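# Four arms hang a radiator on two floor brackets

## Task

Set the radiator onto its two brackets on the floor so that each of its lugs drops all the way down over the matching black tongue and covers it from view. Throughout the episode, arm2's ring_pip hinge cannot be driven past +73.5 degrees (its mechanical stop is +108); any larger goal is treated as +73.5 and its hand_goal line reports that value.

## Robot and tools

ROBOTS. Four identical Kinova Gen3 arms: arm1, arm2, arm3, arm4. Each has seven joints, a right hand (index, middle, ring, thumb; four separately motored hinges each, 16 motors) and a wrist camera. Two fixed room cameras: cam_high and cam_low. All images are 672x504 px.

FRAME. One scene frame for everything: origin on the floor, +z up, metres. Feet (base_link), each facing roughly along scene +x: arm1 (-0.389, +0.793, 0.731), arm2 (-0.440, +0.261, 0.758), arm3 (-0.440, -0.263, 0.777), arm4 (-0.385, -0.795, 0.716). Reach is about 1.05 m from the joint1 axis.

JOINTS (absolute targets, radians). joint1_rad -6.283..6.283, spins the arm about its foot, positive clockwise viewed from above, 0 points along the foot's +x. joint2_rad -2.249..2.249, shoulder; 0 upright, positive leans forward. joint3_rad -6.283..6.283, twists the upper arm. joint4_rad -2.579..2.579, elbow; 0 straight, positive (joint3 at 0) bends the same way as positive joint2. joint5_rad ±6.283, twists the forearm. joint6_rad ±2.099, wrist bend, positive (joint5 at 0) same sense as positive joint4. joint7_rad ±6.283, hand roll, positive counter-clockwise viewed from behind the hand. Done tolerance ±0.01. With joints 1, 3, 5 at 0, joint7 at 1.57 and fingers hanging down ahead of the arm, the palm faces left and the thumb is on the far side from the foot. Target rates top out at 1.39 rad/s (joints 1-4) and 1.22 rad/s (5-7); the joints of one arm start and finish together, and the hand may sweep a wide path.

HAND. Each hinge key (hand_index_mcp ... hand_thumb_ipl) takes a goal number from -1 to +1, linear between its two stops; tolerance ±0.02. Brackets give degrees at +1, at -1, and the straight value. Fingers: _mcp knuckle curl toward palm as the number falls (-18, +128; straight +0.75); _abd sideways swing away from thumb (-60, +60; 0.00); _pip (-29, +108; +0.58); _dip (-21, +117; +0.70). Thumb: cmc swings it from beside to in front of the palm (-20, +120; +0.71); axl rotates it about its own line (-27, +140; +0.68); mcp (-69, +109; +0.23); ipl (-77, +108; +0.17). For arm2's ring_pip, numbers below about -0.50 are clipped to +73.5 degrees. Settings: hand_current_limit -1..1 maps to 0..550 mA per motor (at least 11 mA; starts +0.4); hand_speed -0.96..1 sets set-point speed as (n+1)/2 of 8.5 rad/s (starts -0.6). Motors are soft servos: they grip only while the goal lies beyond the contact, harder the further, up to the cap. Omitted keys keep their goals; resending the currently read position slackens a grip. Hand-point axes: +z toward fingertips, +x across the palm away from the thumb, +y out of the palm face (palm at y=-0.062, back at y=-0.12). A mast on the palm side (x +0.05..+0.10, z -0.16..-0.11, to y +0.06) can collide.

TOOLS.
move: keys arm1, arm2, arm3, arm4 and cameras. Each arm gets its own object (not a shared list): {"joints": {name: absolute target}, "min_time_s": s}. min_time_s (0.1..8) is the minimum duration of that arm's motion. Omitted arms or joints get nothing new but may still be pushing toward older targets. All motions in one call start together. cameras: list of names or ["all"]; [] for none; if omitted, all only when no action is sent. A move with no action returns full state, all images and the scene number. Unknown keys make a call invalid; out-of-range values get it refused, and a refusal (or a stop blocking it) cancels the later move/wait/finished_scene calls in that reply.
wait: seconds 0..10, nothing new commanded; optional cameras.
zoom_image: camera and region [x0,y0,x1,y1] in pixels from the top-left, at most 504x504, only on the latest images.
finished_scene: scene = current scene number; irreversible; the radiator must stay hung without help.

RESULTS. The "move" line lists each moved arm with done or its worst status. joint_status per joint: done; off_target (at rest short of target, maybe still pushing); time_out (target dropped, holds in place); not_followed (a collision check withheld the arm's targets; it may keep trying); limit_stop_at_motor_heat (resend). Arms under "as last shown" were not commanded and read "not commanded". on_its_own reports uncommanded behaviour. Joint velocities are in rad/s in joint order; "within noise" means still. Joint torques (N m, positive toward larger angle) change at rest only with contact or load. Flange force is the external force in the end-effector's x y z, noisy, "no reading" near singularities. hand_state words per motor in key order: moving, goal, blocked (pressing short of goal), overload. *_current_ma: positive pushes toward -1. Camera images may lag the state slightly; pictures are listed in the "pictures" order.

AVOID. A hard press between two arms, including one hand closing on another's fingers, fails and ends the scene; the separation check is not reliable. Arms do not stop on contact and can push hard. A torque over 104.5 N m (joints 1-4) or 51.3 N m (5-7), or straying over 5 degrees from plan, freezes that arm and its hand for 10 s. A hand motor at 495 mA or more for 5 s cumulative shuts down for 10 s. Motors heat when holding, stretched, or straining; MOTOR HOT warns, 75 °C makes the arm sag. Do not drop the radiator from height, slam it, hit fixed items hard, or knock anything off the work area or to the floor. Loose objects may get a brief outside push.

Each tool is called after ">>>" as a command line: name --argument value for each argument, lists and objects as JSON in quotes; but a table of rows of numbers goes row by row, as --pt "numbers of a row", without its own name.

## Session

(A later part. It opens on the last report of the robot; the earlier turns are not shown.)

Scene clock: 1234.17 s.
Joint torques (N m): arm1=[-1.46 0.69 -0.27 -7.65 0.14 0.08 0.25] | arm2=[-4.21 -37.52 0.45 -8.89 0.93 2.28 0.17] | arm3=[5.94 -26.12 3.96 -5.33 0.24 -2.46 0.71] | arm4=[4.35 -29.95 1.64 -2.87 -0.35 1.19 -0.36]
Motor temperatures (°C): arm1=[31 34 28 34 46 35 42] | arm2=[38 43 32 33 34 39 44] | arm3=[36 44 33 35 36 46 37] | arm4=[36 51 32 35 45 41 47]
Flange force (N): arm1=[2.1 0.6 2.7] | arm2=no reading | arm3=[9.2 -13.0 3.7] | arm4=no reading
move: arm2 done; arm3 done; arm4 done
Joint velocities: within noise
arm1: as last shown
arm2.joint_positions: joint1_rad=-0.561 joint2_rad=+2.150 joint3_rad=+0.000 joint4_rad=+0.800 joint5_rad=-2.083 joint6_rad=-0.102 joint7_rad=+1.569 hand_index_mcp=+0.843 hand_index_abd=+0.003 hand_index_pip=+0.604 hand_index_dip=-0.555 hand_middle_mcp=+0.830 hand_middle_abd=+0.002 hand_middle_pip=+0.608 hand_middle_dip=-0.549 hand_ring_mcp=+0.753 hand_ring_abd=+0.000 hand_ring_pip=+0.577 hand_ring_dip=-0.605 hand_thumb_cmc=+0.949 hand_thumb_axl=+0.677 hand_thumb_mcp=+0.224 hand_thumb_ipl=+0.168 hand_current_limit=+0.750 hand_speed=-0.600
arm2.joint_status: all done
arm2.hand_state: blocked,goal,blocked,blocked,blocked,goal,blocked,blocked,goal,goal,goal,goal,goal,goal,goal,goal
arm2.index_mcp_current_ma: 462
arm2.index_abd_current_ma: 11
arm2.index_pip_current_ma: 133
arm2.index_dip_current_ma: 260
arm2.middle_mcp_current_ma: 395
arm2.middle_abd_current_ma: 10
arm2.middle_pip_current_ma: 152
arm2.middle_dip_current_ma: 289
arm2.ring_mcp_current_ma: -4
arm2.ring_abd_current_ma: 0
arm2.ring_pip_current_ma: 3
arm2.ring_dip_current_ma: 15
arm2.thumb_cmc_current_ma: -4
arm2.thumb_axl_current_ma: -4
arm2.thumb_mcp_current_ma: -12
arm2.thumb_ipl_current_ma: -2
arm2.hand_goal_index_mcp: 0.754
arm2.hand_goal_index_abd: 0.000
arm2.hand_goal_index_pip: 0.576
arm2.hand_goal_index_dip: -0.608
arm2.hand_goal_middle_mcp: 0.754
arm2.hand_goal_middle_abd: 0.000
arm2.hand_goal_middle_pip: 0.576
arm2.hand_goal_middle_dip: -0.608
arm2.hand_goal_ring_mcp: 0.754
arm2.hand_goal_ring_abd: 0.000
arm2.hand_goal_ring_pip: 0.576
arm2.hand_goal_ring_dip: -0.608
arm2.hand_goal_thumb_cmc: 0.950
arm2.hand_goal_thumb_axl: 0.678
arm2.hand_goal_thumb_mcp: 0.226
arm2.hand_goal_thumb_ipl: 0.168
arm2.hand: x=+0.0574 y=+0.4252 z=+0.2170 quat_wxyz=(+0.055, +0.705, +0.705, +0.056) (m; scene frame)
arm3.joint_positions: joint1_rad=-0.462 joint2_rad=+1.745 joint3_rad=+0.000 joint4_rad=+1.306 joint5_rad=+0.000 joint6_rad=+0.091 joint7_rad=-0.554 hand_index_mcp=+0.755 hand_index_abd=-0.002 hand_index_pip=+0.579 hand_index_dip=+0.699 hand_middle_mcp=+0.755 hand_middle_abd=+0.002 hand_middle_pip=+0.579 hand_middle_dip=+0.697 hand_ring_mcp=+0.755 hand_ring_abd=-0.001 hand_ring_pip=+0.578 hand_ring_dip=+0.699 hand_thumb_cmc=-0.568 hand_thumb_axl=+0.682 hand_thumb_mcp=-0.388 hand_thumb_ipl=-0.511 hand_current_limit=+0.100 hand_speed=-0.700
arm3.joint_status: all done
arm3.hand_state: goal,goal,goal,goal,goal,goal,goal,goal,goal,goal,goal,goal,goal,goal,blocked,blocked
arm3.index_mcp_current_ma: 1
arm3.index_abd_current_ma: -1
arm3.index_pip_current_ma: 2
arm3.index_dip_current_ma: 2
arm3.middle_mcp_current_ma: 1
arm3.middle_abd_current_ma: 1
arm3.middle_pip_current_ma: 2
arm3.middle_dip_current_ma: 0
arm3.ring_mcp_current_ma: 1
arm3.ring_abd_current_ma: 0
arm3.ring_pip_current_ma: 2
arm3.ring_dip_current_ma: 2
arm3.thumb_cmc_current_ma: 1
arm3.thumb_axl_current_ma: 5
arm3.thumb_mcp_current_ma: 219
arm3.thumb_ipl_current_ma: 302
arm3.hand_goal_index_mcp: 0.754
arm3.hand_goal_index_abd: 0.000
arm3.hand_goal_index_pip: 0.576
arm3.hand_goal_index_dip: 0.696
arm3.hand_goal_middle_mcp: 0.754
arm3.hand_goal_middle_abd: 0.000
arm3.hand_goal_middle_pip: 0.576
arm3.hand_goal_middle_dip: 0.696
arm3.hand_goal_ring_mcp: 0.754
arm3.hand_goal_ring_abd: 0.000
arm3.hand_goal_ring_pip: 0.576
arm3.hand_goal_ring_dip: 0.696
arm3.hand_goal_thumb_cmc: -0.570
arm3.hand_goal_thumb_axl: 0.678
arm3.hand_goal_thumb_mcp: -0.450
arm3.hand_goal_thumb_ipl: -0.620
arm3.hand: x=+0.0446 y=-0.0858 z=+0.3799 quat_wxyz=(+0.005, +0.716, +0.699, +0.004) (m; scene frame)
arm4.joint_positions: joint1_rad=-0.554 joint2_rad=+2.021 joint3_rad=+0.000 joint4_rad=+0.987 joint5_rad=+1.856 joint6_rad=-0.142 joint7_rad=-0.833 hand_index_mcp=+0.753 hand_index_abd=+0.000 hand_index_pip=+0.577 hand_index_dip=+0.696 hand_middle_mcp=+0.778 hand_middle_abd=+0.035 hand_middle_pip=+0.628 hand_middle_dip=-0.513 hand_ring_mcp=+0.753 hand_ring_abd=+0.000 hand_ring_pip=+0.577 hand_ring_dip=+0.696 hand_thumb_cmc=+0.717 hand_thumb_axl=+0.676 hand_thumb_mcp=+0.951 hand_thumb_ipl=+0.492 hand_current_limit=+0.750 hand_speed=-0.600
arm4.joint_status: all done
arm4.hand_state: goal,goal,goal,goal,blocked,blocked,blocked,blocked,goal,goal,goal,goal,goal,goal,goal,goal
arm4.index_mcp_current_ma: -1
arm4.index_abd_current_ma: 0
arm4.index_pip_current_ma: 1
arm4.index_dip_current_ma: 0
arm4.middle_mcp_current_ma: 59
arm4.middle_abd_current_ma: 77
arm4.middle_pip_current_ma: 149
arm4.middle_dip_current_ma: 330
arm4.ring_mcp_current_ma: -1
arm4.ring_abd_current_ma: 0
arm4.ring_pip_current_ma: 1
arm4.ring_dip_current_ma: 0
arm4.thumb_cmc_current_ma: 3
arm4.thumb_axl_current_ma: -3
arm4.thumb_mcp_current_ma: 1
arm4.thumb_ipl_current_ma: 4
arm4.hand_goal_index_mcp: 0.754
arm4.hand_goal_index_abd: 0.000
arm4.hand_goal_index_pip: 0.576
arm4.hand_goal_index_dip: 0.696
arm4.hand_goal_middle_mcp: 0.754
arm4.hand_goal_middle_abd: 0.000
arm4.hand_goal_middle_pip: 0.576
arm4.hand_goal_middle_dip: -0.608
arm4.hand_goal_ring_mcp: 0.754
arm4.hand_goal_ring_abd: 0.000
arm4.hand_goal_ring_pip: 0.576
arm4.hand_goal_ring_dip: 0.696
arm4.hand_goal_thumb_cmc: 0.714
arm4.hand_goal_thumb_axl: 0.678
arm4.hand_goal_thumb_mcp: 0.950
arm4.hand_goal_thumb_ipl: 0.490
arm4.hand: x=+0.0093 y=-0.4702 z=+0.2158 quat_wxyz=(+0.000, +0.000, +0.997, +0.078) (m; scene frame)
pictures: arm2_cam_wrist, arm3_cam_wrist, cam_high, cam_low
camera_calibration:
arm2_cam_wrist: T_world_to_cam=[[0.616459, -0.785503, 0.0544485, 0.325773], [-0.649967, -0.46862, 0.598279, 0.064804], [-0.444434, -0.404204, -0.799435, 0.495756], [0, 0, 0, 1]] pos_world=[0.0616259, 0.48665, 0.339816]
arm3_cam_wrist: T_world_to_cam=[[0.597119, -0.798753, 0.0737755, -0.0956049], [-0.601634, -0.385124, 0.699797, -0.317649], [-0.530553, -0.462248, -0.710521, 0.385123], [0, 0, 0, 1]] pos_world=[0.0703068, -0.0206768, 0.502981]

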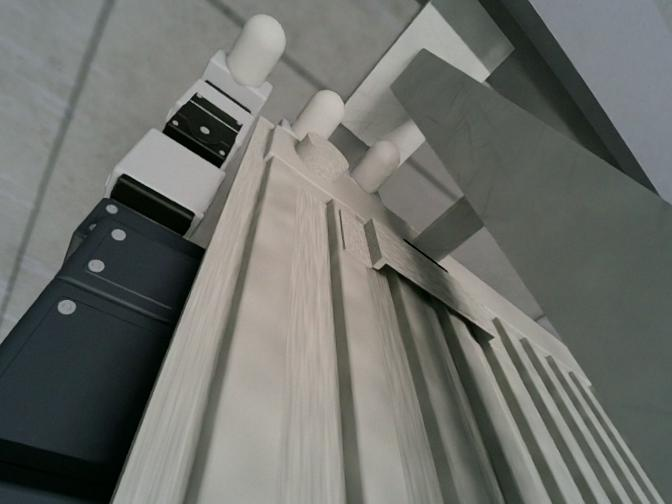

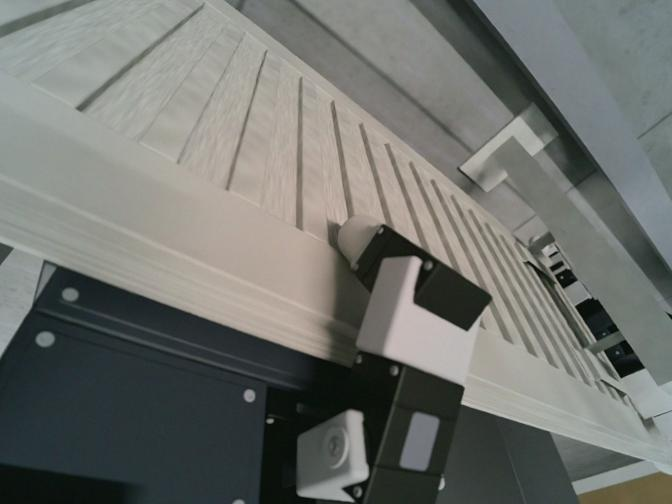

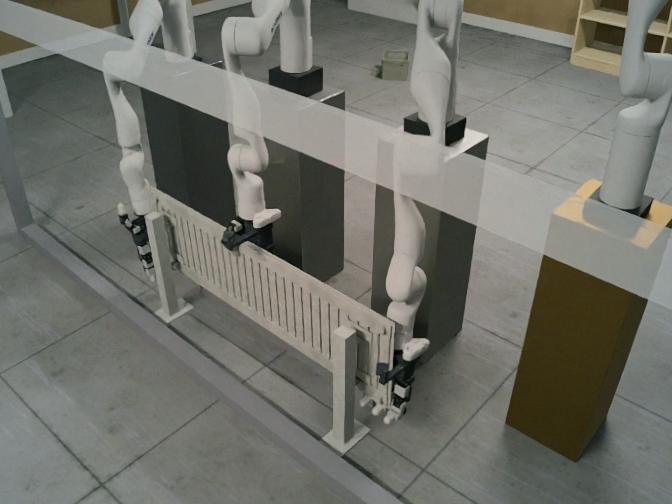

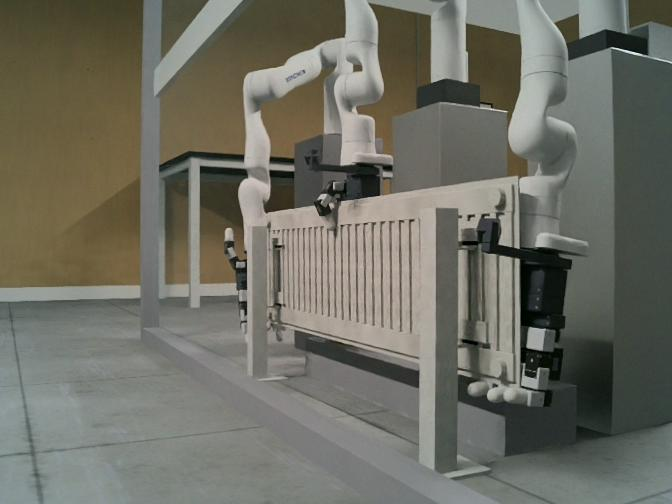

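>>> move --arm2 '{"joints":{"joint1_rad":-0.5605,"joint2_rad":2.1696,"joint3_rad":0,"joint4_rad":0.765,"joint5_rad":-2.2031,"joint6_rad":-0.1098,"joint7_rad":1.6902},"min_time_s":2}' --arm4 '{"joints":{"joint1_rad":-0.5545,"joint2_rad":2.0379,"joint3_rad":0,"joint4_rad":0.9591,"joint5_rad":1.9245,"joint6_rad":-0.1451,"joint7_rad":-0.9031},"min_time_s":2}' --arm3 '{"joints":{"joint1_rad":-0.4624,"joint2_rad":1.7601,"joint3_rad":0,"joint4_rad":1.2875,"joint5_rad":0,"joint6_rad":0.094,"joint7_rad":-0.5544},"min_time_s":2}' --cameras '["arm2_cam_wrist","cam_low"]'

>>> zoom_image --camera "arm2_cam_wrist" --region '[350, 160, 520, 330]'

>>> zoom_image --camera "cam_low" --region '[440, 200, 520, 280]'

>>> zoom_image --camera "cam_low" --region '[440, 280, 520, 360]'

>>> zoom_image --camera "cam_low" --region '[235, 210, 305, 280]'

>>> zoom_image --camera "cam_low" --region '[235, 270, 305, 340]'

Scene clock: 1267.63 s.
Joint torques (N m): arm1=[-1.48 0.68 -0.21 -7.69 0.1 0.01 0.23] | arm2=[-4.17 -37.38 0.55 -8.96 0.86 2.5 0.13] | arm3=[6.06 -25.93 4.01 -5.57 0.25 -2.57 0.71] | arm4=[4.24 -30.07 1.49 -3.08 -0.34 1.14 -0.34]
Motor temperatures (°C): arm1=[31 34 28 34 46 35 42] | arm2=[38 43 32 33 34 39 44] | arm3=[35 44 33 35 36 46 37] | arm4=[36 50 32 35 45 41 47]
Flange force (N): arm1=[2.1 0.7 2.7] | arm2=no reading | arm3=[9.2 -13.5 2.6] | arm4=no reading
move: arm2 done; arm3 done; arm4 done
Joint velocities: within noise
arm1: as last shown
arm2.joint_positions: joint1_rad=-0.560 joint2_rad=+2.170 joint3_rad=+0.000 joint4_rad=+0.765 joint5_rad=-2.203 joint6_rad=-0.110 joint7_rad=+1.690 hand_index_mcp=+0.843 hand_index_abd=+0.003 hand_index_pip=+0.604 hand_index_dip=-0.555 hand_middle_mcp=+0.830 hand_middle_abd=+0.002 hand_middle_pip=+0.608 hand_middle_dip=-0.549 hand_ring_mcp=+0.753 hand_ring_abd=+0.000 hand_ring_pip=+0.577 hand_ring_dip=-0.605 hand_thumb_cmc=+0.949 hand_thumb_axl=+0.677 hand_thumb_mcp=+0.224 hand_thumb_ipl=+0.168 hand_current_limit=+0.750 hand_speed=-0.600
arm2.joint_status: all done
arm2.hand_state: blocked,goal,blocked,blocked,blocked,goal,blocked,blocked,goal,goal,goal,goal,goal,goal,goal,goal
arm2.index_mcp_current_ma: 462
arm2.index_abd_current_ma: 11
arm2.index_pip_current_ma: 133
arm2.index_dip_current_ma: 260
arm2.middle_mcp_current_ma: 395
arm2.middle_abd_current_ma: 10
arm2.middle_pip_current_ma: 152
arm2.middle_dip_current_ma: 289
arm2.ring_mcp_current_ma: -4
arm2.ring_abd_current_ma: 0
arm2.ring_pip_current_ma: 3
arm2.ring_dip_current_ma: 15
arm2.thumb_cmc_current_ma: -4
arm2.thumb_axl_current_ma: -4
arm2.thumb_mcp_current_ma: -12
arm2.thumb_ipl_current_ma: -2
arm2.hand_goal_index_mcp: 0.754
arm2.hand_goal_index_abd: 0.000
arm2.hand_goal_index_pip: 0.576
arm2.hand_goal_index_dip: -0.608
arm2.hand_goal_middle_mcp: 0.754
arm2.hand_goal_middle_abd: 0.000
arm2.hand_goal_middle_pip: 0.576
arm2.hand_goal_middle_dip: -0.608
arm2.hand_goal_ring_mcp: 0.754
arm2.hand_goal_ring_abd: 0.000
arm2.hand_goal_ring_pip: 0.576
arm2.hand_goal_ring_dip: -0.608
arm2.hand_goal_thumb_cmc: 0.950
arm2.hand_goal_thumb_axl: 0.678
arm2.hand_goal_thumb_mcp: 0.226
arm2.hand_goal_thumb_ipl: 0.168
arm2.hand: x=+0.0574 y=+0.4252 z=+0.2111 quat_wxyz=(+0.055, +0.705, +0.705, +0.056) (m; scene frame)
arm3.joint_positions: joint1_rad=-0.462 joint2_rad=+1.760 joint3_rad=+0.000 joint4_rad=+1.288 joint5_rad=+0.000 joint6_rad=+0.094 joint7_rad=-0.554 hand_index_mcp=+0.755 hand_index_abd=-0.002 hand_index_pip=+0.579 hand_index_dip=+0.699 hand_middle_mcp=+0.755 hand_middle_abd=+0.002 hand_middle_pip=+0.579 hand_middle_dip=+0.697 hand_ring_mcp=+0.755 hand_ring_abd=-0.001 hand_ring_pip=+0.578 hand_ring_dip=+0.699 hand_thumb_cmc=-0.568 hand_thumb_axl=+0.682 hand_thumb_mcp=-0.388 hand_thumb_ipl=-0.511 hand_current_limit=+0.100 hand_speed=-0.700
arm3.joint_status: all done
arm3.hand_state: goal,goal,goal,goal,goal,goal,goal,goal,goal,goal,goal,goal,goal,goal,blocked,blocked
arm3.index_mcp_current_ma: 1
arm3.index_abd_current_ma: -1
arm3.index_pip_current_ma: 2
arm3.index_dip_current_ma: 2
arm3.middle_mcp_current_ma: 1
arm3.middle_abd_current_ma: 1
arm3.middle_pip_current_ma: 2
arm3.middle_dip_current_ma: 0
arm3.ring_mcp_current_ma: 1
arm3.ring_abd_current_ma: 0
arm3.ring_pip_current_ma: 2
arm3.ring_dip_current_ma: 2
arm3.thumb_cmc_current_ma: 1
arm3.thumb_axl_current_ma: 5
arm3.thumb_mcp_current_ma: 219
arm3.thumb_ipl_current_ma: 302
arm3.hand_goal_index_mcp: 0.754
arm3.hand_goal_index_abd: 0.000
arm3.hand_goal_index_pip: 0.576
arm3.hand_goal_index_dip: 0.696
arm3.hand_goal_middle_mcp: 0.754
arm3.hand_goal_middle_abd: 0.000
arm3.hand_goal_middle_pip: 0.576
arm3.hand_goal_middle_dip: 0.696
arm3.hand_goal_ring_mcp: 0.754
arm3.hand_goal_ring_abd: 0.000
arm3.hand_goal_ring_pip: 0.576
arm3.hand_goal_ring_dip: 0.696
arm3.hand_goal_thumb_cmc: -0.570
arm3.hand_goal_thumb_axl: 0.678
arm3.hand_goal_thumb_mcp: -0.450
arm3.hand_goal_thumb_ipl: -0.620
arm3.hand: x=+0.0446 y=-0.0858 z=+0.3739 quat_wxyz=(+0.005, +0.716, +0.699, +0.004) (m; scene frame)
arm4.joint_positions: joint1_rad=-0.555 joint2_rad=+2.038 joint3_rad=+0.000 joint4_rad=+0.959 joint5_rad=+1.924 joint6_rad=-0.145 joint7_rad=-0.903 hand_index_mcp=+0.753 hand_index_abd=+0.000 hand_index_pip=+0.577 hand_index_dip=+0.696 hand_middle_mcp=+0.778 hand_middle_abd=+0.035 hand_middle_pip=+0.628 hand_middle_dip=-0.513 hand_ring_mcp=+0.753 hand_ring_abd=+0.000 hand_ring_pip=+0.577 hand_ring_dip=+0.696 hand_thumb_cmc=+0.717 hand_thumb_axl=+0.676 hand_thumb_mcp=+0.951 hand_thumb_ipl=+0.492 hand_current_limit=+0.750 hand_speed=-0.600
arm4.joint_status: all done
arm4.hand_state: goal,goal,goal,goal,blocked,blocked,blocked,blocked,goal,goal,goal,goal,goal,goal,goal,goal
arm4.index_mcp_current_ma: -1
arm4.index_abd_current_ma: 0
arm4.index_pip_current_ma: 1
arm4.index_dip_current_ma: 0
arm4.middle_mcp_current_ma: 59
arm4.middle_abd_current_ma: 77
arm4.middle_pip_current_ma: 149
arm4.middle_dip_current_ma: 330
arm4.ring_mcp_current_ma: -1
arm4.ring_abd_current_ma: 0
arm4.ring_pip_current_ma: 1
arm4.ring_dip_current_ma: 0
arm4.thumb_cmc_current_ma: 3
arm4.thumb_axl_current_ma: -3
arm4.thumb_mcp_current_ma: 1
arm4.thumb_ipl_current_ma: 4
arm4.hand_goal_index_mcp: 0.754
arm4.hand_goal_index_abd: 0.000
arm4.hand_goal_index_pip: 0.576
arm4.hand_goal_index_dip: 0.696
arm4.hand_goal_middle_mcp: 0.754
arm4.hand_goal_middle_abd: 0.000
arm4.hand_goal_middle_pip: 0.576
arm4.hand_goal_middle_dip: -0.608
arm4.hand_goal_ring_mcp: 0.754
arm4.hand_goal_ring_abd: 0.000
arm4.hand_goal_ring_pip: 0.576
arm4.hand_goal_ring_dip: 0.696
arm4.hand_goal_thumb_cmc: 0.714
arm4.hand_goal_thumb_axl: 0.678
arm4.hand_goal_thumb_mcp: 0.950
arm4.hand_goal_thumb_ipl: 0.490
arm4.hand: x=+0.0093 y=-0.4702 z=+0.2098 quat_wxyz=(+0.000, +0.000, +0.997, +0.078) (m; scene frame)
pictures: arm2_cam_wrist, cam_low
camera_calibration:
arm2_cam_wrist: T_world_to_cam=[[0.616345, -0.785596, 0.0543831, 0.326174], [-0.650007, -0.468551, 0.59829, 0.0683594], [-0.444533, -0.404103, -0.799432, 0.490915], [0, 0, 0, 1]] pos_world=[0.0616259, 0.486651, 0.333816]

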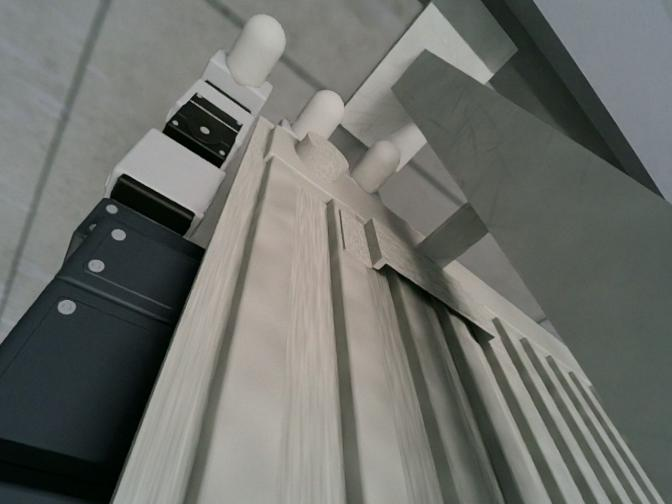

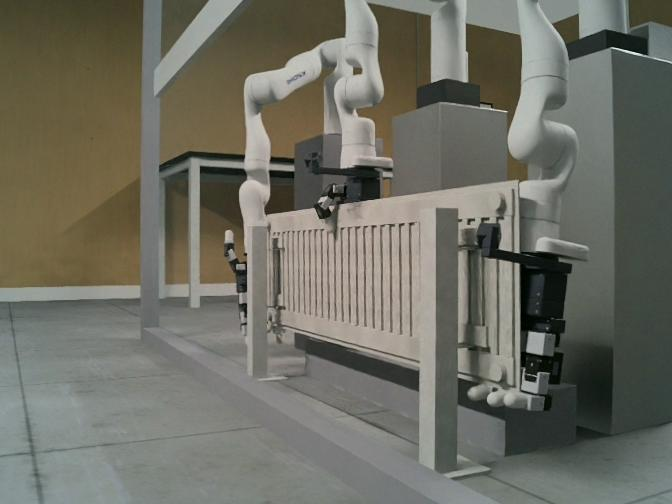

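Scaled by 2.965.

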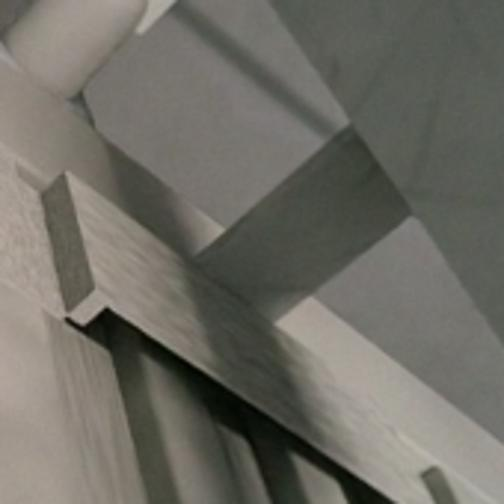

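Scaled by 6.300.

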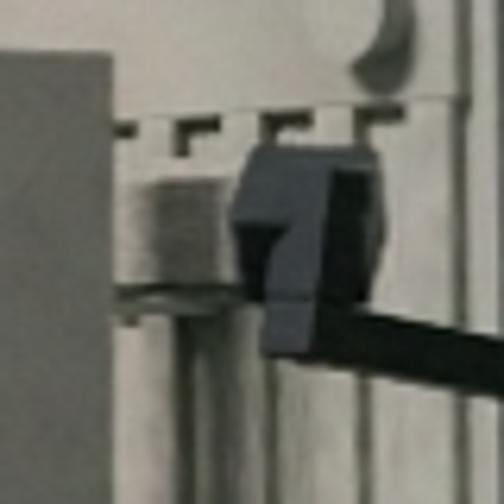

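Scaled by 6.300.

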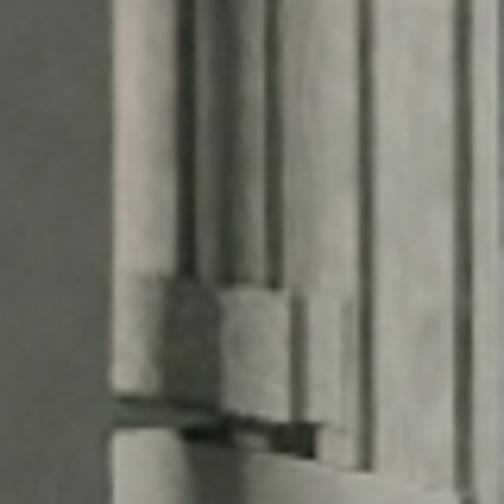

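Scaled by 7.200.

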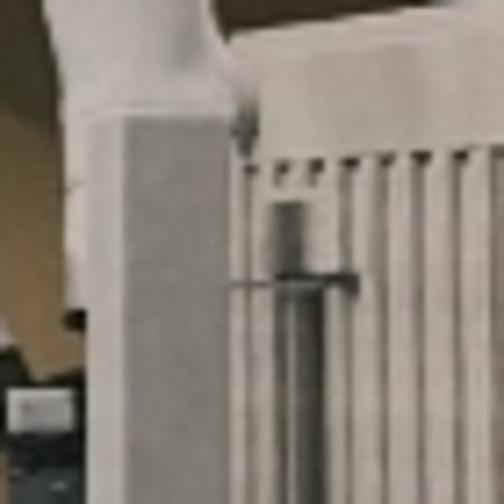

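Scaled by 7.200.

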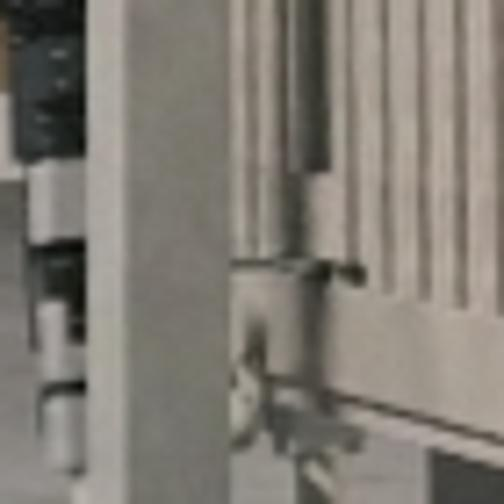

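Tongues are covered. Continue down to unload the fingers.

>>> move --arm2 '{"joints":{"joint1_rad":-0.5604,"joint2_rad":2.1867,"joint3_rad":0,"joint4_rad":0.7345,"joint5_rad":-2.2945,"joint6_rad":-0.1183,"joint7_rad":1.7822},"min_time_s":2}' --arm4 '{"joints":{"joint1_rad":-0.5545,"joint2_rad":2.0524,"joint3_rad":0,"joint4_rad":0.9355,"joint5_rad":1.982,"joint6_rad":-0.1485,"joint7_rad":-0.9612},"min_time_s":2}' --arm3 '{"joints":{"joint1_rad":-0.4625,"joint2_rad":1.7725,"joint3_rad":0,"joint4_rad":1.2723,"joint5_rad":0,"joint6_rad":0.0968,"joint7_rad":-0.5545},"min_time_s":2}' --cameras '["arm2_cam_wrist","cam_low"]'

>>> zoom_image --camera "cam_low" --region '[440, 200, 520, 280]'

>>> zoom_image --camera "cam_low" --region '[440, 280, 520, 360]'

>>> zoom_image --camera "cam_low" --region '[235, 210, 305, 280]'

>>> zoom_image --camera "cam_low" --region '[235, 270, 305, 340]'

Scene clock: 1277.43 s.
Joint torques (N m): arm1=[-1.53 0.68 -0.16 -7.66 0.16 0.08 0.22] | arm2=[1.78 -28.34 5.88 -11.37 1.44 1.89 0.43] | arm3=[5.55 -25.12 3.43 -7.61 0.61 -3.65 1.1] | arm4=[0.68 -20.2 -2.01 -1.59 -0.27 -0.32 -0.31]
Motor temperatures (°C): arm1=[31 34 28 34 46 35 42] | arm2=[38 43 32 33 34 39 44] | arm3=[35 44 33 35 36 46 37] | arm4=[36 50 32 35 45 41 47]
Flange force (N): arm1=[2.0 0.9 2.8] | arm2=no reading | arm3=[7.3 -16.6 -5.1] | arm4=no reading
move: arm2 done; arm3 done; arm4 done
Joint velocities: within noise
arm1: as last shown
arm2.joint_positions: joint1_rad=-0.560 joint2_rad=+2.187 joint3_rad=+0.000 joint4_rad=+0.735 joint5_rad=-2.295 joint6_rad=-0.118 joint7_rad=+1.782 hand_index_mcp=+0.843 hand_index_abd=+0.016 hand_index_pip=+0.593 hand_index_dip=-0.605 hand_middle_mcp=+0.830 hand_middle_abd=+0.013 hand_middle_pip=+0.594 hand_middle_dip=-0.604 hand_ring_mcp=+0.753 hand_ring_abd=+0.000 hand_ring_pip=+0.577 hand_ring_dip=-0.605 hand_thumb_cmc=+0.949 hand_thumb_axl=+0.677 hand_thumb_mcp=+0.224 hand_thumb_ipl=+0.168 hand_current_limit=+0.750 hand_speed=-0.600
arm2.joint_status: all done
arm2.hand_state: blocked,goal,goal,goal,blocked,goal,goal,goal,goal,goal,goal,goal,goal,goal,goal,goal
arm2.index_mcp_current_ma: 462
arm2.index_abd_current_ma: 66
arm2.index_pip_current_ma: 79
arm2.index_dip_current_ma: 16
arm2.middle_mcp_current_ma: 395
arm2.middle_abd_current_ma: 52
arm2.middle_pip_current_ma: 84
arm2.middle_dip_current_ma: 17
arm2.ring_mcp_current_ma: -4
arm2.ring_abd_current_ma: 0
arm2.ring_pip_current_ma: 3
arm2.ring_dip_current_ma: 15
arm2.thumb_cmc_current_ma: -4
arm2.thumb_axl_current_ma: -4
arm2.thumb_mcp_current_ma: -12
arm2.thumb_ipl_current_ma: -2
arm2.hand_goal_index_mcp: 0.754
arm2.hand_goal_index_abd: 0.000
arm2.hand_goal_index_pip: 0.576
arm2.hand_goal_index_dip: -0.608
arm2.hand_goal_middle_mcp: 0.754
arm2.hand_goal_middle_abd: 0.000
arm2.hand_goal_middle_pip: 0.576
arm2.hand_goal_middle_dip: -0.608
arm2.hand_goal_ring_mcp: 0.754
arm2.hand_goal_ring_abd: 0.000
arm2.hand_goal_ring_pip: 0.576
arm2.hand_goal_ring_dip: -0.608
arm2.hand_goal_thumb_cmc: 0.950
arm2.hand_goal_thumb_axl: 0.678
arm2.hand_goal_thumb_mcp: 0.226
arm2.hand_goal_thumb_ipl: 0.168
arm2.hand: x=+0.0574 y=+0.4252 z=+0.2060 quat_wxyz=(+0.055, +0.705, +0.705, +0.056) (m; scene frame)
arm3.joint_positions: joint1_rad=-0.462 joint2_rad=+1.772 joint3_rad=+0.000 joint4_rad=+1.272 joint5_rad=+0.000 joint6_rad=+0.097 joint7_rad=-0.555 hand_index_mcp=+0.755 hand_index_abd=-0.002 hand_index_pip=+0.579 hand_index_dip=+0.699 hand_middle_mcp=+0.755 hand_middle_abd=+0.002 hand_middle_pip=+0.579 hand_middle_dip=+0.697 hand_ring_mcp=+0.755 hand_ring_abd=-0.001 hand_ring_pip=+0.578 hand_ring_dip=+0.699 hand_thumb_cmc=-0.568 hand_thumb_axl=+0.681 hand_thumb_mcp=-0.368 hand_thumb_ipl=-0.552 hand_current_limit=+0.100 hand_speed=-0.700
arm3.joint_status: all done
arm3.hand_state: goal,goal,goal,goal,goal,goal,goal,goal,goal,goal,goal,goal,goal,goal,blocked,blocked
arm3.index_mcp_current_ma: 1
arm3.index_abd_current_ma: -1
arm3.index_pip_current_ma: 2
arm3.index_dip_current_ma: 2
arm3.middle_mcp_current_ma: 1
arm3.middle_abd_current_ma: 1
arm3.middle_pip_current_ma: 2
arm3.middle_dip_current_ma: 0
arm3.ring_mcp_current_ma: 1
arm3.ring_abd_current_ma: 0
arm3.ring_pip_current_ma: 2
arm3.ring_dip_current_ma: 2
arm3.thumb_cmc_current_ma: 1
arm3.thumb_axl_current_ma: 3
arm3.thumb_mcp_current_ma: 302
arm3.thumb_ipl_current_ma: 265
arm3.hand_goal_index_mcp: 0.754
arm3.hand_goal_index_abd: 0.000
arm3.hand_goal_index_pip: 0.576
arm3.hand_goal_index_dip: 0.696
arm3.hand_goal_middle_mcp: 0.754
arm3.hand_goal_middle_abd: 0.000
arm3.hand_goal_middle_pip: 0.576
arm3.hand_goal_middle_dip: 0.696
arm3.hand_goal_ring_mcp: 0.754
arm3.hand_goal_ring_abd: 0.000
arm3.hand_goal_ring_pip: 0.576
arm3.hand_goal_ring_dip: 0.696
arm3.hand_goal_thumb_cmc: -0.570
arm3.hand_goal_thumb_axl: 0.678
arm3.hand_goal_thumb_mcp: -0.450
arm3.hand_goal_thumb_ipl: -0.620
arm3.on_its_own: hand_thumb_ipl moved -0.041 toward your old target -0.620
arm3.hand: x=+0.0445 y=-0.0859 z=+0.3689 quat_wxyz=(+0.005, +0.716, +0.699, +0.004) (m; scene frame)
arm4.joint_positions: joint1_rad=-0.555 joint2_rad=+2.052 joint3_rad=+0.000 joint4_rad=+0.936 joint5_rad=+1.982 joint6_rad=-0.148 joint7_rad=-0.961 hand_index_mcp=+0.753 hand_index_abd=+0.000 hand_index_pip=+0.577 hand_index_dip=+0.696 hand_middle_mcp=+0.778 hand_middle_abd=+0.007 hand_middle_pip=+0.598 hand_middle_dip=-0.589 hand_ring_mcp=+0.753 hand_ring_abd=+0.000 hand_ring_pip=+0.577 hand_ring_dip=+0.696 hand_thumb_cmc=+0.717 hand_thumb_axl=+0.676 hand_thumb_mcp=+0.951 hand_thumb_ipl=+0.492 hand_current_limit=+0.750 hand_speed=-0.600
arm4.joint_status: all done
arm4.hand_state: goal,goal,goal,goal,blocked,goal,blocked,goal,goal,goal,goal,goal,goal,goal,goal,goal
arm4.index_mcp_current_ma: -1
arm4.index_abd_current_ma: 0
arm4.index_pip_current_ma: 1
arm4.index_dip_current_ma: 0
arm4.middle_mcp_current_ma: 59
arm4.middle_abd_current_ma: 9
arm4.middle_pip_current_ma: 50
arm4.middle_dip_current_ma: 42
arm4.ring_mcp_current_ma: -1
arm4.ring_abd_current_ma: 0
arm4.ring_pip_current_ma: 1
arm4.ring_dip_current_ma: 0
arm4.thumb_cmc_current_ma: 3
arm4.thumb_axl_current_ma: -3
arm4.thumb_mcp_current_ma: 1
arm4.thumb_ipl_current_ma: 4
arm4.hand_goal_index_mcp: 0.754
arm4.hand_goal_index_abd: 0.000
arm4.hand_goal_index_pip: 0.576
arm4.hand_goal_index_dip: 0.696
arm4.hand_goal_middle_mcp: 0.754
arm4.hand_goal_middle_abd: 0.000
arm4.hand_goal_middle_pip: 0.576
arm4.hand_goal_middle_dip: -0.608
arm4.hand_goal_ring_mcp: 0.754
arm4.hand_goal_ring_abd: 0.000
arm4.hand_goal_ring_pip: 0.576
arm4.hand_goal_ring_dip: 0.696
arm4.hand_goal_thumb_cmc: 0.714
arm4.hand_goal_thumb_axl: 0.678
arm4.hand_goal_thumb_mcp: 0.950
arm4.hand_goal_thumb_ipl: 0.490
arm4.hand: x=+0.0092 y=-0.4702 z=+0.2048 quat_wxyz=(+0.000, +0.000, +0.997, +0.078) (m; scene frame)
pictures: arm2_cam_wrist, cam_low
camera_calibration:
arm2_cam_wrist: T_world_to_cam=[[0.616229, -0.785684, 0.0544221, 0.326483], [-0.650038, -0.468391, 0.598382, 0.0712443], [-0.444649, -0.404117, -0.79936, 0.486908], [0, 0, 0, 1]] pos_world=[0.0616259, 0.486651, 0.328816]

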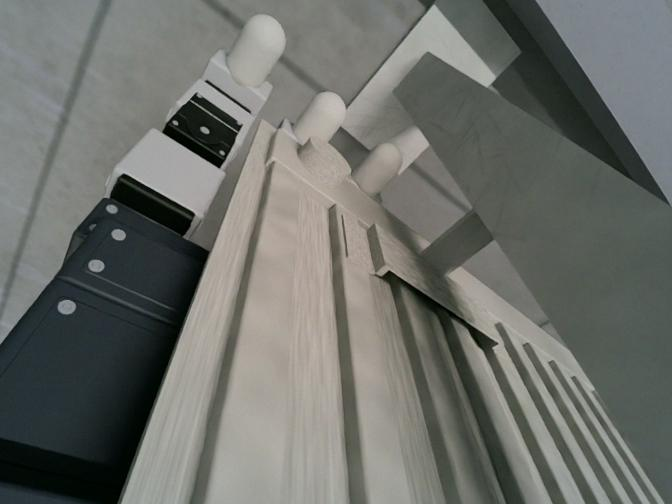

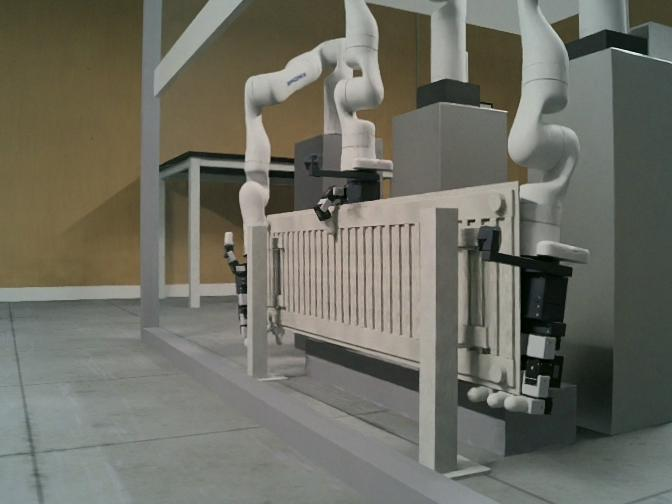

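Scaled by 6.300.

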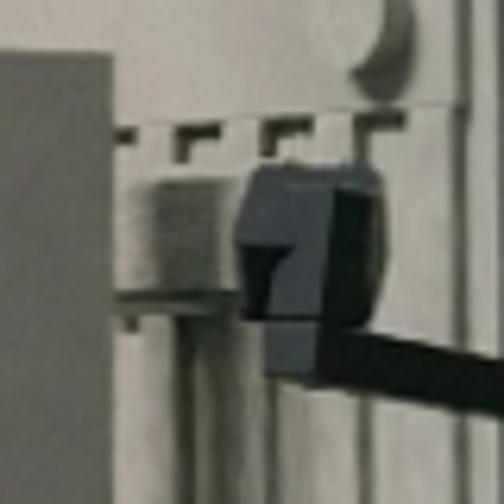

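Scaled by 6.300.

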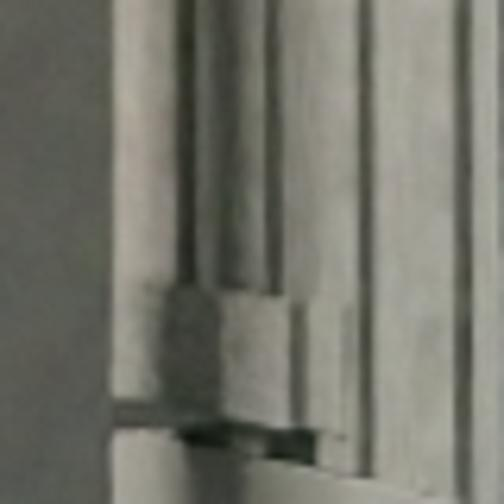

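Scaled by 7.200.

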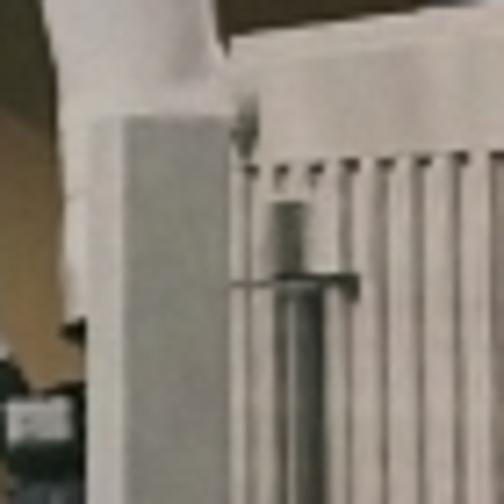

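Scaled by 7.200.

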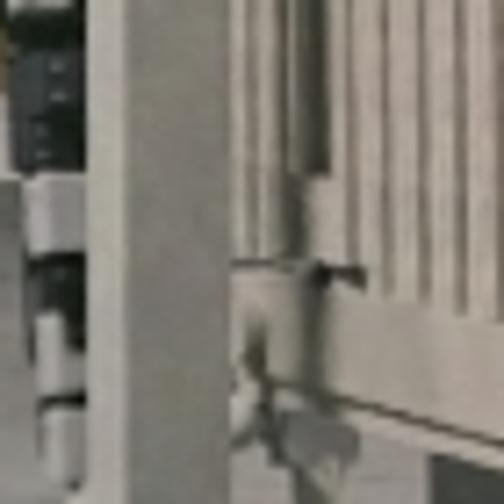

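>>> move --arm2 '{"joints":{"hand_index_dip":0.696,"hand_middle_dip":0.696,"hand_ring_dip":0.696}}' --arm4 '{"joints":{"hand_middle_dip":0.696}}' --arm3 '{"joints":{"hand_thumb_mcp":0.226,"hand_thumb_ipl":0.168}}' --cameras '["arm2_cam_wrist","arm3_cam_wrist","arm4_cam_wrist","cam_low"]'

Scene clock: 1286.67 s.
Joint torques (N m): arm1=[-1.5 0.75 -0.24 -7.69 0.17 0.05 0.29] | arm2=[1.78 -28.33 5.88 -11.32 1.43 1.84 0.4] | arm3=[5.59 -25.81 3.59 -6.91 0.48 -3.39 0.94] | arm4=[0.68 -18.59 -1.81 -1.05 -0.26 -0.23 -0.29]
Motor temperatures (°C): arm1=[31 34 28 34 46 35 42] | arm2=[38 42 32 33 34 39 44] | arm3=[35 44 33 35 36 46 37] | arm4=[36 50 32 35 45 41 47]
Flange force (N): arm1=[2.2 1.0 2.9] | arm2=no reading | arm3=[7.9 -15.0 -1.4] | arm4=no reading
move: arm2 done; arm3 done; arm4 done
Joint velocities: within noise
arm1.joint_positions: joint1_rad=-0.600 joint2_rad=-0.367 joint3_rad=-0.103 joint4_rad=+1.437 joint5_rad=-0.052 joint6_rad=+2.037 joint7_rad=+1.816 hand_index_mcp=+0.753 hand_index_abd=+0.000 hand_index_pip=+0.577 hand_index_dip=+0.696 hand_middle_mcp=+0.753 hand_middle_abd=+0.000 hand_middle_pip=+0.577 hand_middle_dip=+0.696 hand_ring_mcp=+0.753 hand_ring_abd=+0.000 hand_ring_pip=+0.577 hand_ring_dip=+0.696 hand_thumb_cmc=+0.714 hand_thumb_axl=+0.677 hand_thumb_mcp=+0.224 hand_thumb_ipl=+0.168 hand_current_limit=+0.400 hand_speed=-0.600
arm1.joint_status: not commanded
arm1.hand_state: goal,goal,goal,goal,goal,goal,goal,goal,goal,goal,goal,goal,goal,goal,goal,goal
arm1.index_mcp_current_ma: -1
arm1.index_abd_current_ma: 0
arm1.index_pip_current_ma: 1
arm1.index_dip_current_ma: 0
arm1.middle_mcp_current_ma: -1
arm1.middle_abd_current_ma: 0
arm1.middle_pip_current_ma: 1
arm1.middle_dip_current_ma: 0
arm1.ring_mcp_current_ma: -1
arm1.ring_abd_current_ma: 0
arm1.ring_pip_current_ma: 1
arm1.ring_dip_current_ma: 0
arm1.thumb_cmc_current_ma: 0
arm1.thumb_axl_current_ma: -1
arm1.thumb_mcp_current_ma: -5
arm1.thumb_ipl_current_ma: 0
arm1.hand_goal_index_mcp: 0.754
arm1.hand_goal_index_abd: 0.000
arm1.hand_goal_index_pip: 0.576
arm1.hand_goal_index_dip: 0.696
arm1.hand_goal_middle_mcp: 0.754
arm1.hand_goal_middle_abd: 0.000
arm1.hand_goal_middle_pip: 0.576
arm1.hand_goal_middle_dip: 0.696
arm1.hand_goal_ring_mcp: 0.754
arm1.hand_goal_ring_abd: 0.000
arm1.hand_goal_ring_pip: 0.576
arm1.hand_goal_ring_dip: 0.696
arm1.hand_goal_thumb_cmc: 0.714
arm1.hand_goal_thumb_axl: 0.678
arm1.hand_goal_thumb_mcp: 0.226
arm1.hand_goal_thumb_ipl: 0.168
arm1.hand: x=-0.3516 y=+0.9421 z=+1.2605 quat_wxyz=(+0.021, -0.479, +0.878, +0.010) (m; scene frame)
arm2.joint_positions: joint1_rad=-0.560 joint2_rad=+2.187 joint3_rad=+0.000 joint4_rad=+0.735 joint5_rad=-2.295 joint6_rad=-0.118 joint7_rad=+1.782 hand_index_mcp=+0.843 hand_index_abd=+0.016 hand_index_pip=+0.592 hand_index_dip=+0.693 hand_middle_mcp=+0.830 hand_middle_abd=+0.013 hand_middle_pip=+0.593 hand_middle_dip=+0.693 hand_ring_mcp=+0.753 hand_ring_abd=+0.000 hand_ring_pip=+0.577 hand_ring_dip=+0.694 hand_thumb_cmc=+0.949 hand_thumb_axl=+0.677 hand_thumb_mcp=+0.224 hand_thumb_ipl=+0.168 hand_current_limit=+0.750 hand_speed=-0.600
arm2.joint_status: all done
arm2.hand_state: blocked,goal,goal,goal,blocked,goal,goal,goal,goal,goal,goal,goal,goal,goal,goal,goal
arm2.index_mcp_current_ma: 462
arm2.index_abd_current_ma: 66
arm2.index_pip_current_ma: 78
arm2.index_dip_current_ma: -12
arm2.middle_mcp_current_ma: 395
arm2.middle_abd_current_ma: 52
arm2.middle_pip_current_ma: 83
arm2.middle_dip_current_ma: -13
arm2.ring_mcp_current_ma: -4
arm2.ring_abd_current_ma: 0
arm2.ring_pip_current_ma: 3
arm2.ring_dip_current_ma: -11
arm2.thumb_cmc_current_ma: -4
arm2.thumb_axl_current_ma: -4
arm2.thumb_mcp_current_ma: -12
arm2.thumb_ipl_current_ma: -2
arm2.hand_goal_index_mcp: 0.754
arm2.hand_goal_index_abd: 0.000
arm2.hand_goal_index_pip: 0.576
arm2.hand_goal_index_dip: 0.696
arm2.hand_goal_middle_mcp: 0.754
arm2.hand_goal_middle_abd: 0.000
arm2.hand_goal_middle_pip: 0.576
arm2.hand_goal_middle_dip: 0.696
arm2.hand_goal_ring_mcp: 0.754
arm2.hand_goal_ring_abd: 0.000
arm2.hand_goal_ring_pip: 0.576
arm2.hand_goal_ring_dip: 0.696
arm2.hand_goal_thumb_cmc: 0.950
arm2.hand_goal_thumb_axl: 0.678
arm2.hand_goal_thumb_mcp: 0.226
arm2.hand_goal_thumb_ipl: 0.168
arm2.hand: x=+0.0574 y=+0.4252 z=+0.2060 quat_wxyz=(+0.055, +0.705, +0.705, +0.056) (m; scene frame)
arm3.joint_positions: joint1_rad=-0.462 joint2_rad=+1.773 joint3_rad=+0.000 joint4_rad=+1.272 joint5_rad=+0.000 joint6_rad=+0.097 joint7_rad=-0.555 hand_index_mcp=+0.755 hand_index_abd=-0.002 hand_index_pip=+0.579 hand_index_dip=+0.699 hand_middle_mcp=+0.755 hand_middle_abd=+0.002 hand_middle_pip=+0.579 hand_middle_dip=+0.697 hand_ring_mcp=+0.755 hand_ring_abd=-0.001 hand_ring_pip=+0.578 hand_ring_dip=+0.699 hand_thumb_cmc=-0.568 hand_thumb_axl=+0.680 hand_thumb_mcp=+0.215 hand_thumb_ipl=+0.164 hand_current_limit=+0.100 hand_speed=-0.700
arm3.joint_status: all done
arm3.hand_state: goal,goal,goal,goal,goal,goal,goal,goal,goal,goal,goal,goal,goal,goal,goal,goal
arm3.index_mcp_current_ma: 1
arm3.index_abd_current_ma: -1
arm3.index_pip_current_ma: 2
arm3.index_dip_current_ma: 2
arm3.middle_mcp_current_ma: 1
arm3.middle_abd_current_ma: 1
arm3.middle_pip_current_ma: 2
arm3.middle_dip_current_ma: 0
arm3.ring_mcp_current_ma: 1
arm3.ring_abd_current_ma: 0
arm3.ring_pip_current_ma: 2
arm3.ring_dip_current_ma: 2
arm3.thumb_cmc_current_ma: 1
arm3.thumb_axl_current_ma: 2
arm3.thumb_mcp_current_ma: -20
arm3.thumb_ipl_current_ma: -5
arm3.hand_goal_index_mcp: 0.754
arm3.hand_goal_index_abd: 0.000
arm3.hand_goal_index_pip: 0.576
arm3.hand_goal_index_dip: 0.696
arm3.hand_goal_middle_mcp: 0.754
arm3.hand_goal_middle_abd: 0.000
arm3.hand_goal_middle_pip: 0.576
arm3.hand_goal_middle_dip: 0.696
arm3.hand_goal_ring_mcp: 0.754
arm3.hand_goal_ring_abd: 0.000
arm3.hand_goal_ring_pip: 0.576
arm3.hand_goal_ring_dip: 0.696
arm3.hand_goal_thumb_cmc: -0.570
arm3.hand_goal_thumb_axl: 0.678
arm3.hand_goal_thumb_mcp: 0.226
arm3.hand_goal_thumb_ipl: 0.168
arm3.hand: x=+0.0445 y=-0.0859 z=+0.3688 quat_wxyz=(+0.005, +0.716, +0.699, +0.004) (m; scene frame)
arm4.joint_positions: joint1_rad=-0.555 joint2_rad=+2.052 joint3_rad=+0.000 joint4_rad=+0.936 joint5_rad=+1.982 joint6_rad=-0.149 joint7_rad=-0.961 hand_index_mcp=+0.753 hand_index_abd=+0.000 hand_index_pip=+0.577 hand_index_dip=+0.696 hand_middle_mcp=+0.757 hand_middle_abd=+0.003 hand_middle_pip=+0.579 hand_middle_dip=+0.694 hand_ring_mcp=+0.753 hand_ring_abd=+0.000 hand_ring_pip=+0.577 hand_ring_dip=+0.696 hand_thumb_cmc=+0.717 hand_thumb_axl=+0.676 hand_thumb_mcp=+0.951 hand_thumb_ipl=+0.492 hand_current_limit=+0.750 hand_speed=-0.600
arm4.joint_status: all done
arm4.hand_state: goal,goal,goal,goal,goal,goal,goal,goal,goal,goal,goal,goal,goal,goal,goal,goal
arm4.index_mcp_current_ma: -1
arm4.index_abd_current_ma: 0
arm4.index_pip_current_ma: 1
arm4.index_dip_current_ma: 0
arm4.middle_mcp_current_ma: 4
arm4.middle_abd_current_ma: 3
arm4.middle_pip_current_ma: 3
arm4.middle_dip_current_ma: -3
arm4.ring_mcp_current_ma: -1
arm4.ring_abd_current_ma: 0
arm4.ring_pip_current_ma: 1
arm4.ring_dip_current_ma: 0
arm4.thumb_cmc_current_ma: 3
arm4.thumb_axl_current_ma: -3
arm4.thumb_mcp_current_ma: 1
arm4.thumb_ipl_current_ma: 4
arm4.hand_goal_index_mcp: 0.754
arm4.hand_goal_index_abd: 0.000
arm4.hand_goal_index_pip: 0.576
arm4.hand_goal_index_dip: 0.696
arm4.hand_goal_middle_mcp: 0.754
arm4.hand_goal_middle_abd: 0.000
arm4.hand_goal_middle_pip: 0.576
arm4.hand_goal_middle_dip: 0.696
arm4.hand_goal_ring_mcp: 0.754
arm4.hand_goal_ring_abd: 0.000
arm4.hand_goal_ring_pip: 0.576
arm4.hand_goal_ring_dip: 0.696
arm4.hand_goal_thumb_cmc: 0.714
arm4.hand_goal_thumb_axl: 0.678
arm4.hand_goal_thumb_mcp: 0.950
arm4.hand_goal_thumb_ipl: 0.490
arm4.hand: x=+0.0092 y=-0.4702 z=+0.2048 quat_wxyz=(+0.000, +0.000, +0.997, +0.078) (m; scene frame)
pictures: arm2_cam_wrist, arm3_cam_wrist, arm4_cam_wrist, cam_low
camera_calibration:
arm2_cam_wrist: T_world_to_cam=[[0.616179, -0.785721, 0.0544688, 0.326489], [-0.650086, -0.468329, 0.598378, 0.0712189], [-0.444649, -0.404117, -0.79936, 0.486908], [0, 0, 0, 1]] pos_world=[0.061626, 0.486651, 0.328816]
arm3_cam_wrist: T_world_to_cam=[[0.59708, -0.798785, 0.0737514, -0.0947922], [-0.601576, -0.385049, 0.699888, -0.310027], [-0.530662, -0.462256, -0.710434, 0.377102], [0, 0, 0, 1]] pos_world=[0.0702073, -0.0207765, 0.491881]
arm4_cam_wrist: T_world_to_cam=[[0.779219, 0.624763, 0.0498818, 0.316228], [0.454796, -0.618402, 0.640889, -0.472175], [0.431251, -0.476707, -0.766011, 0.0551164], [0, 0, 0, 1]] pos_world=[-0.0554365, -0.463287, 0.329057]

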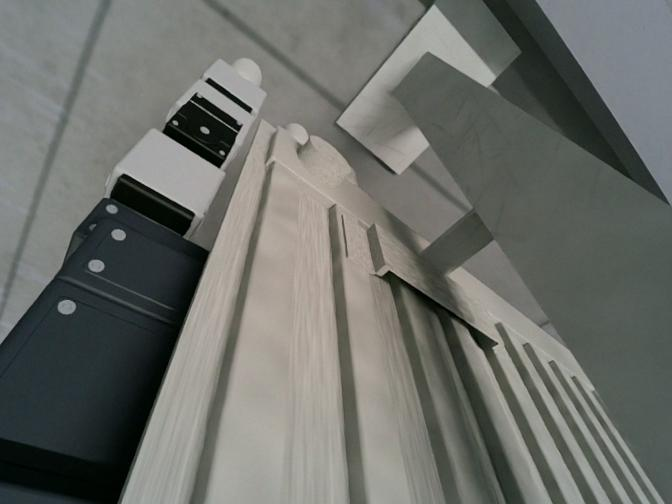

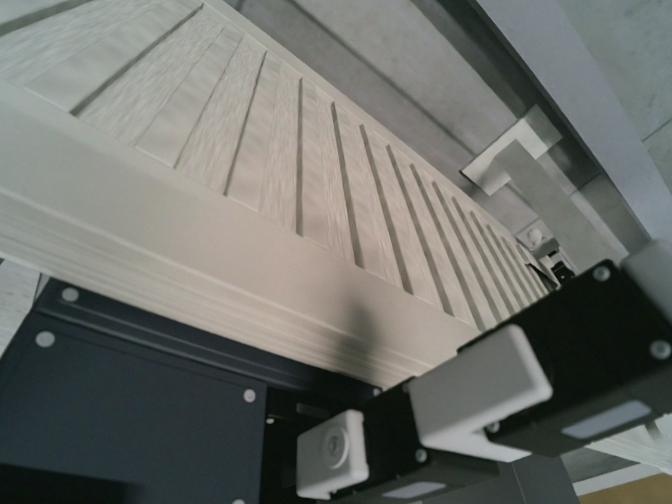

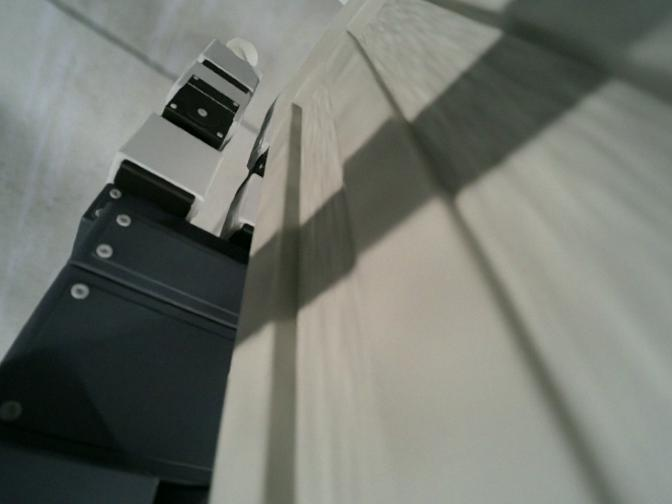

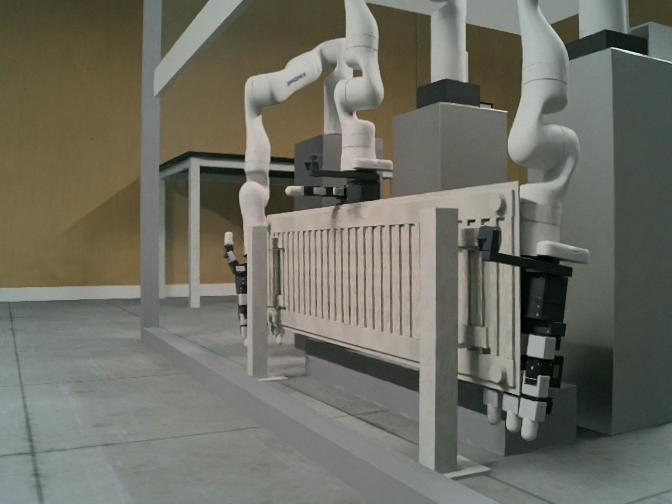

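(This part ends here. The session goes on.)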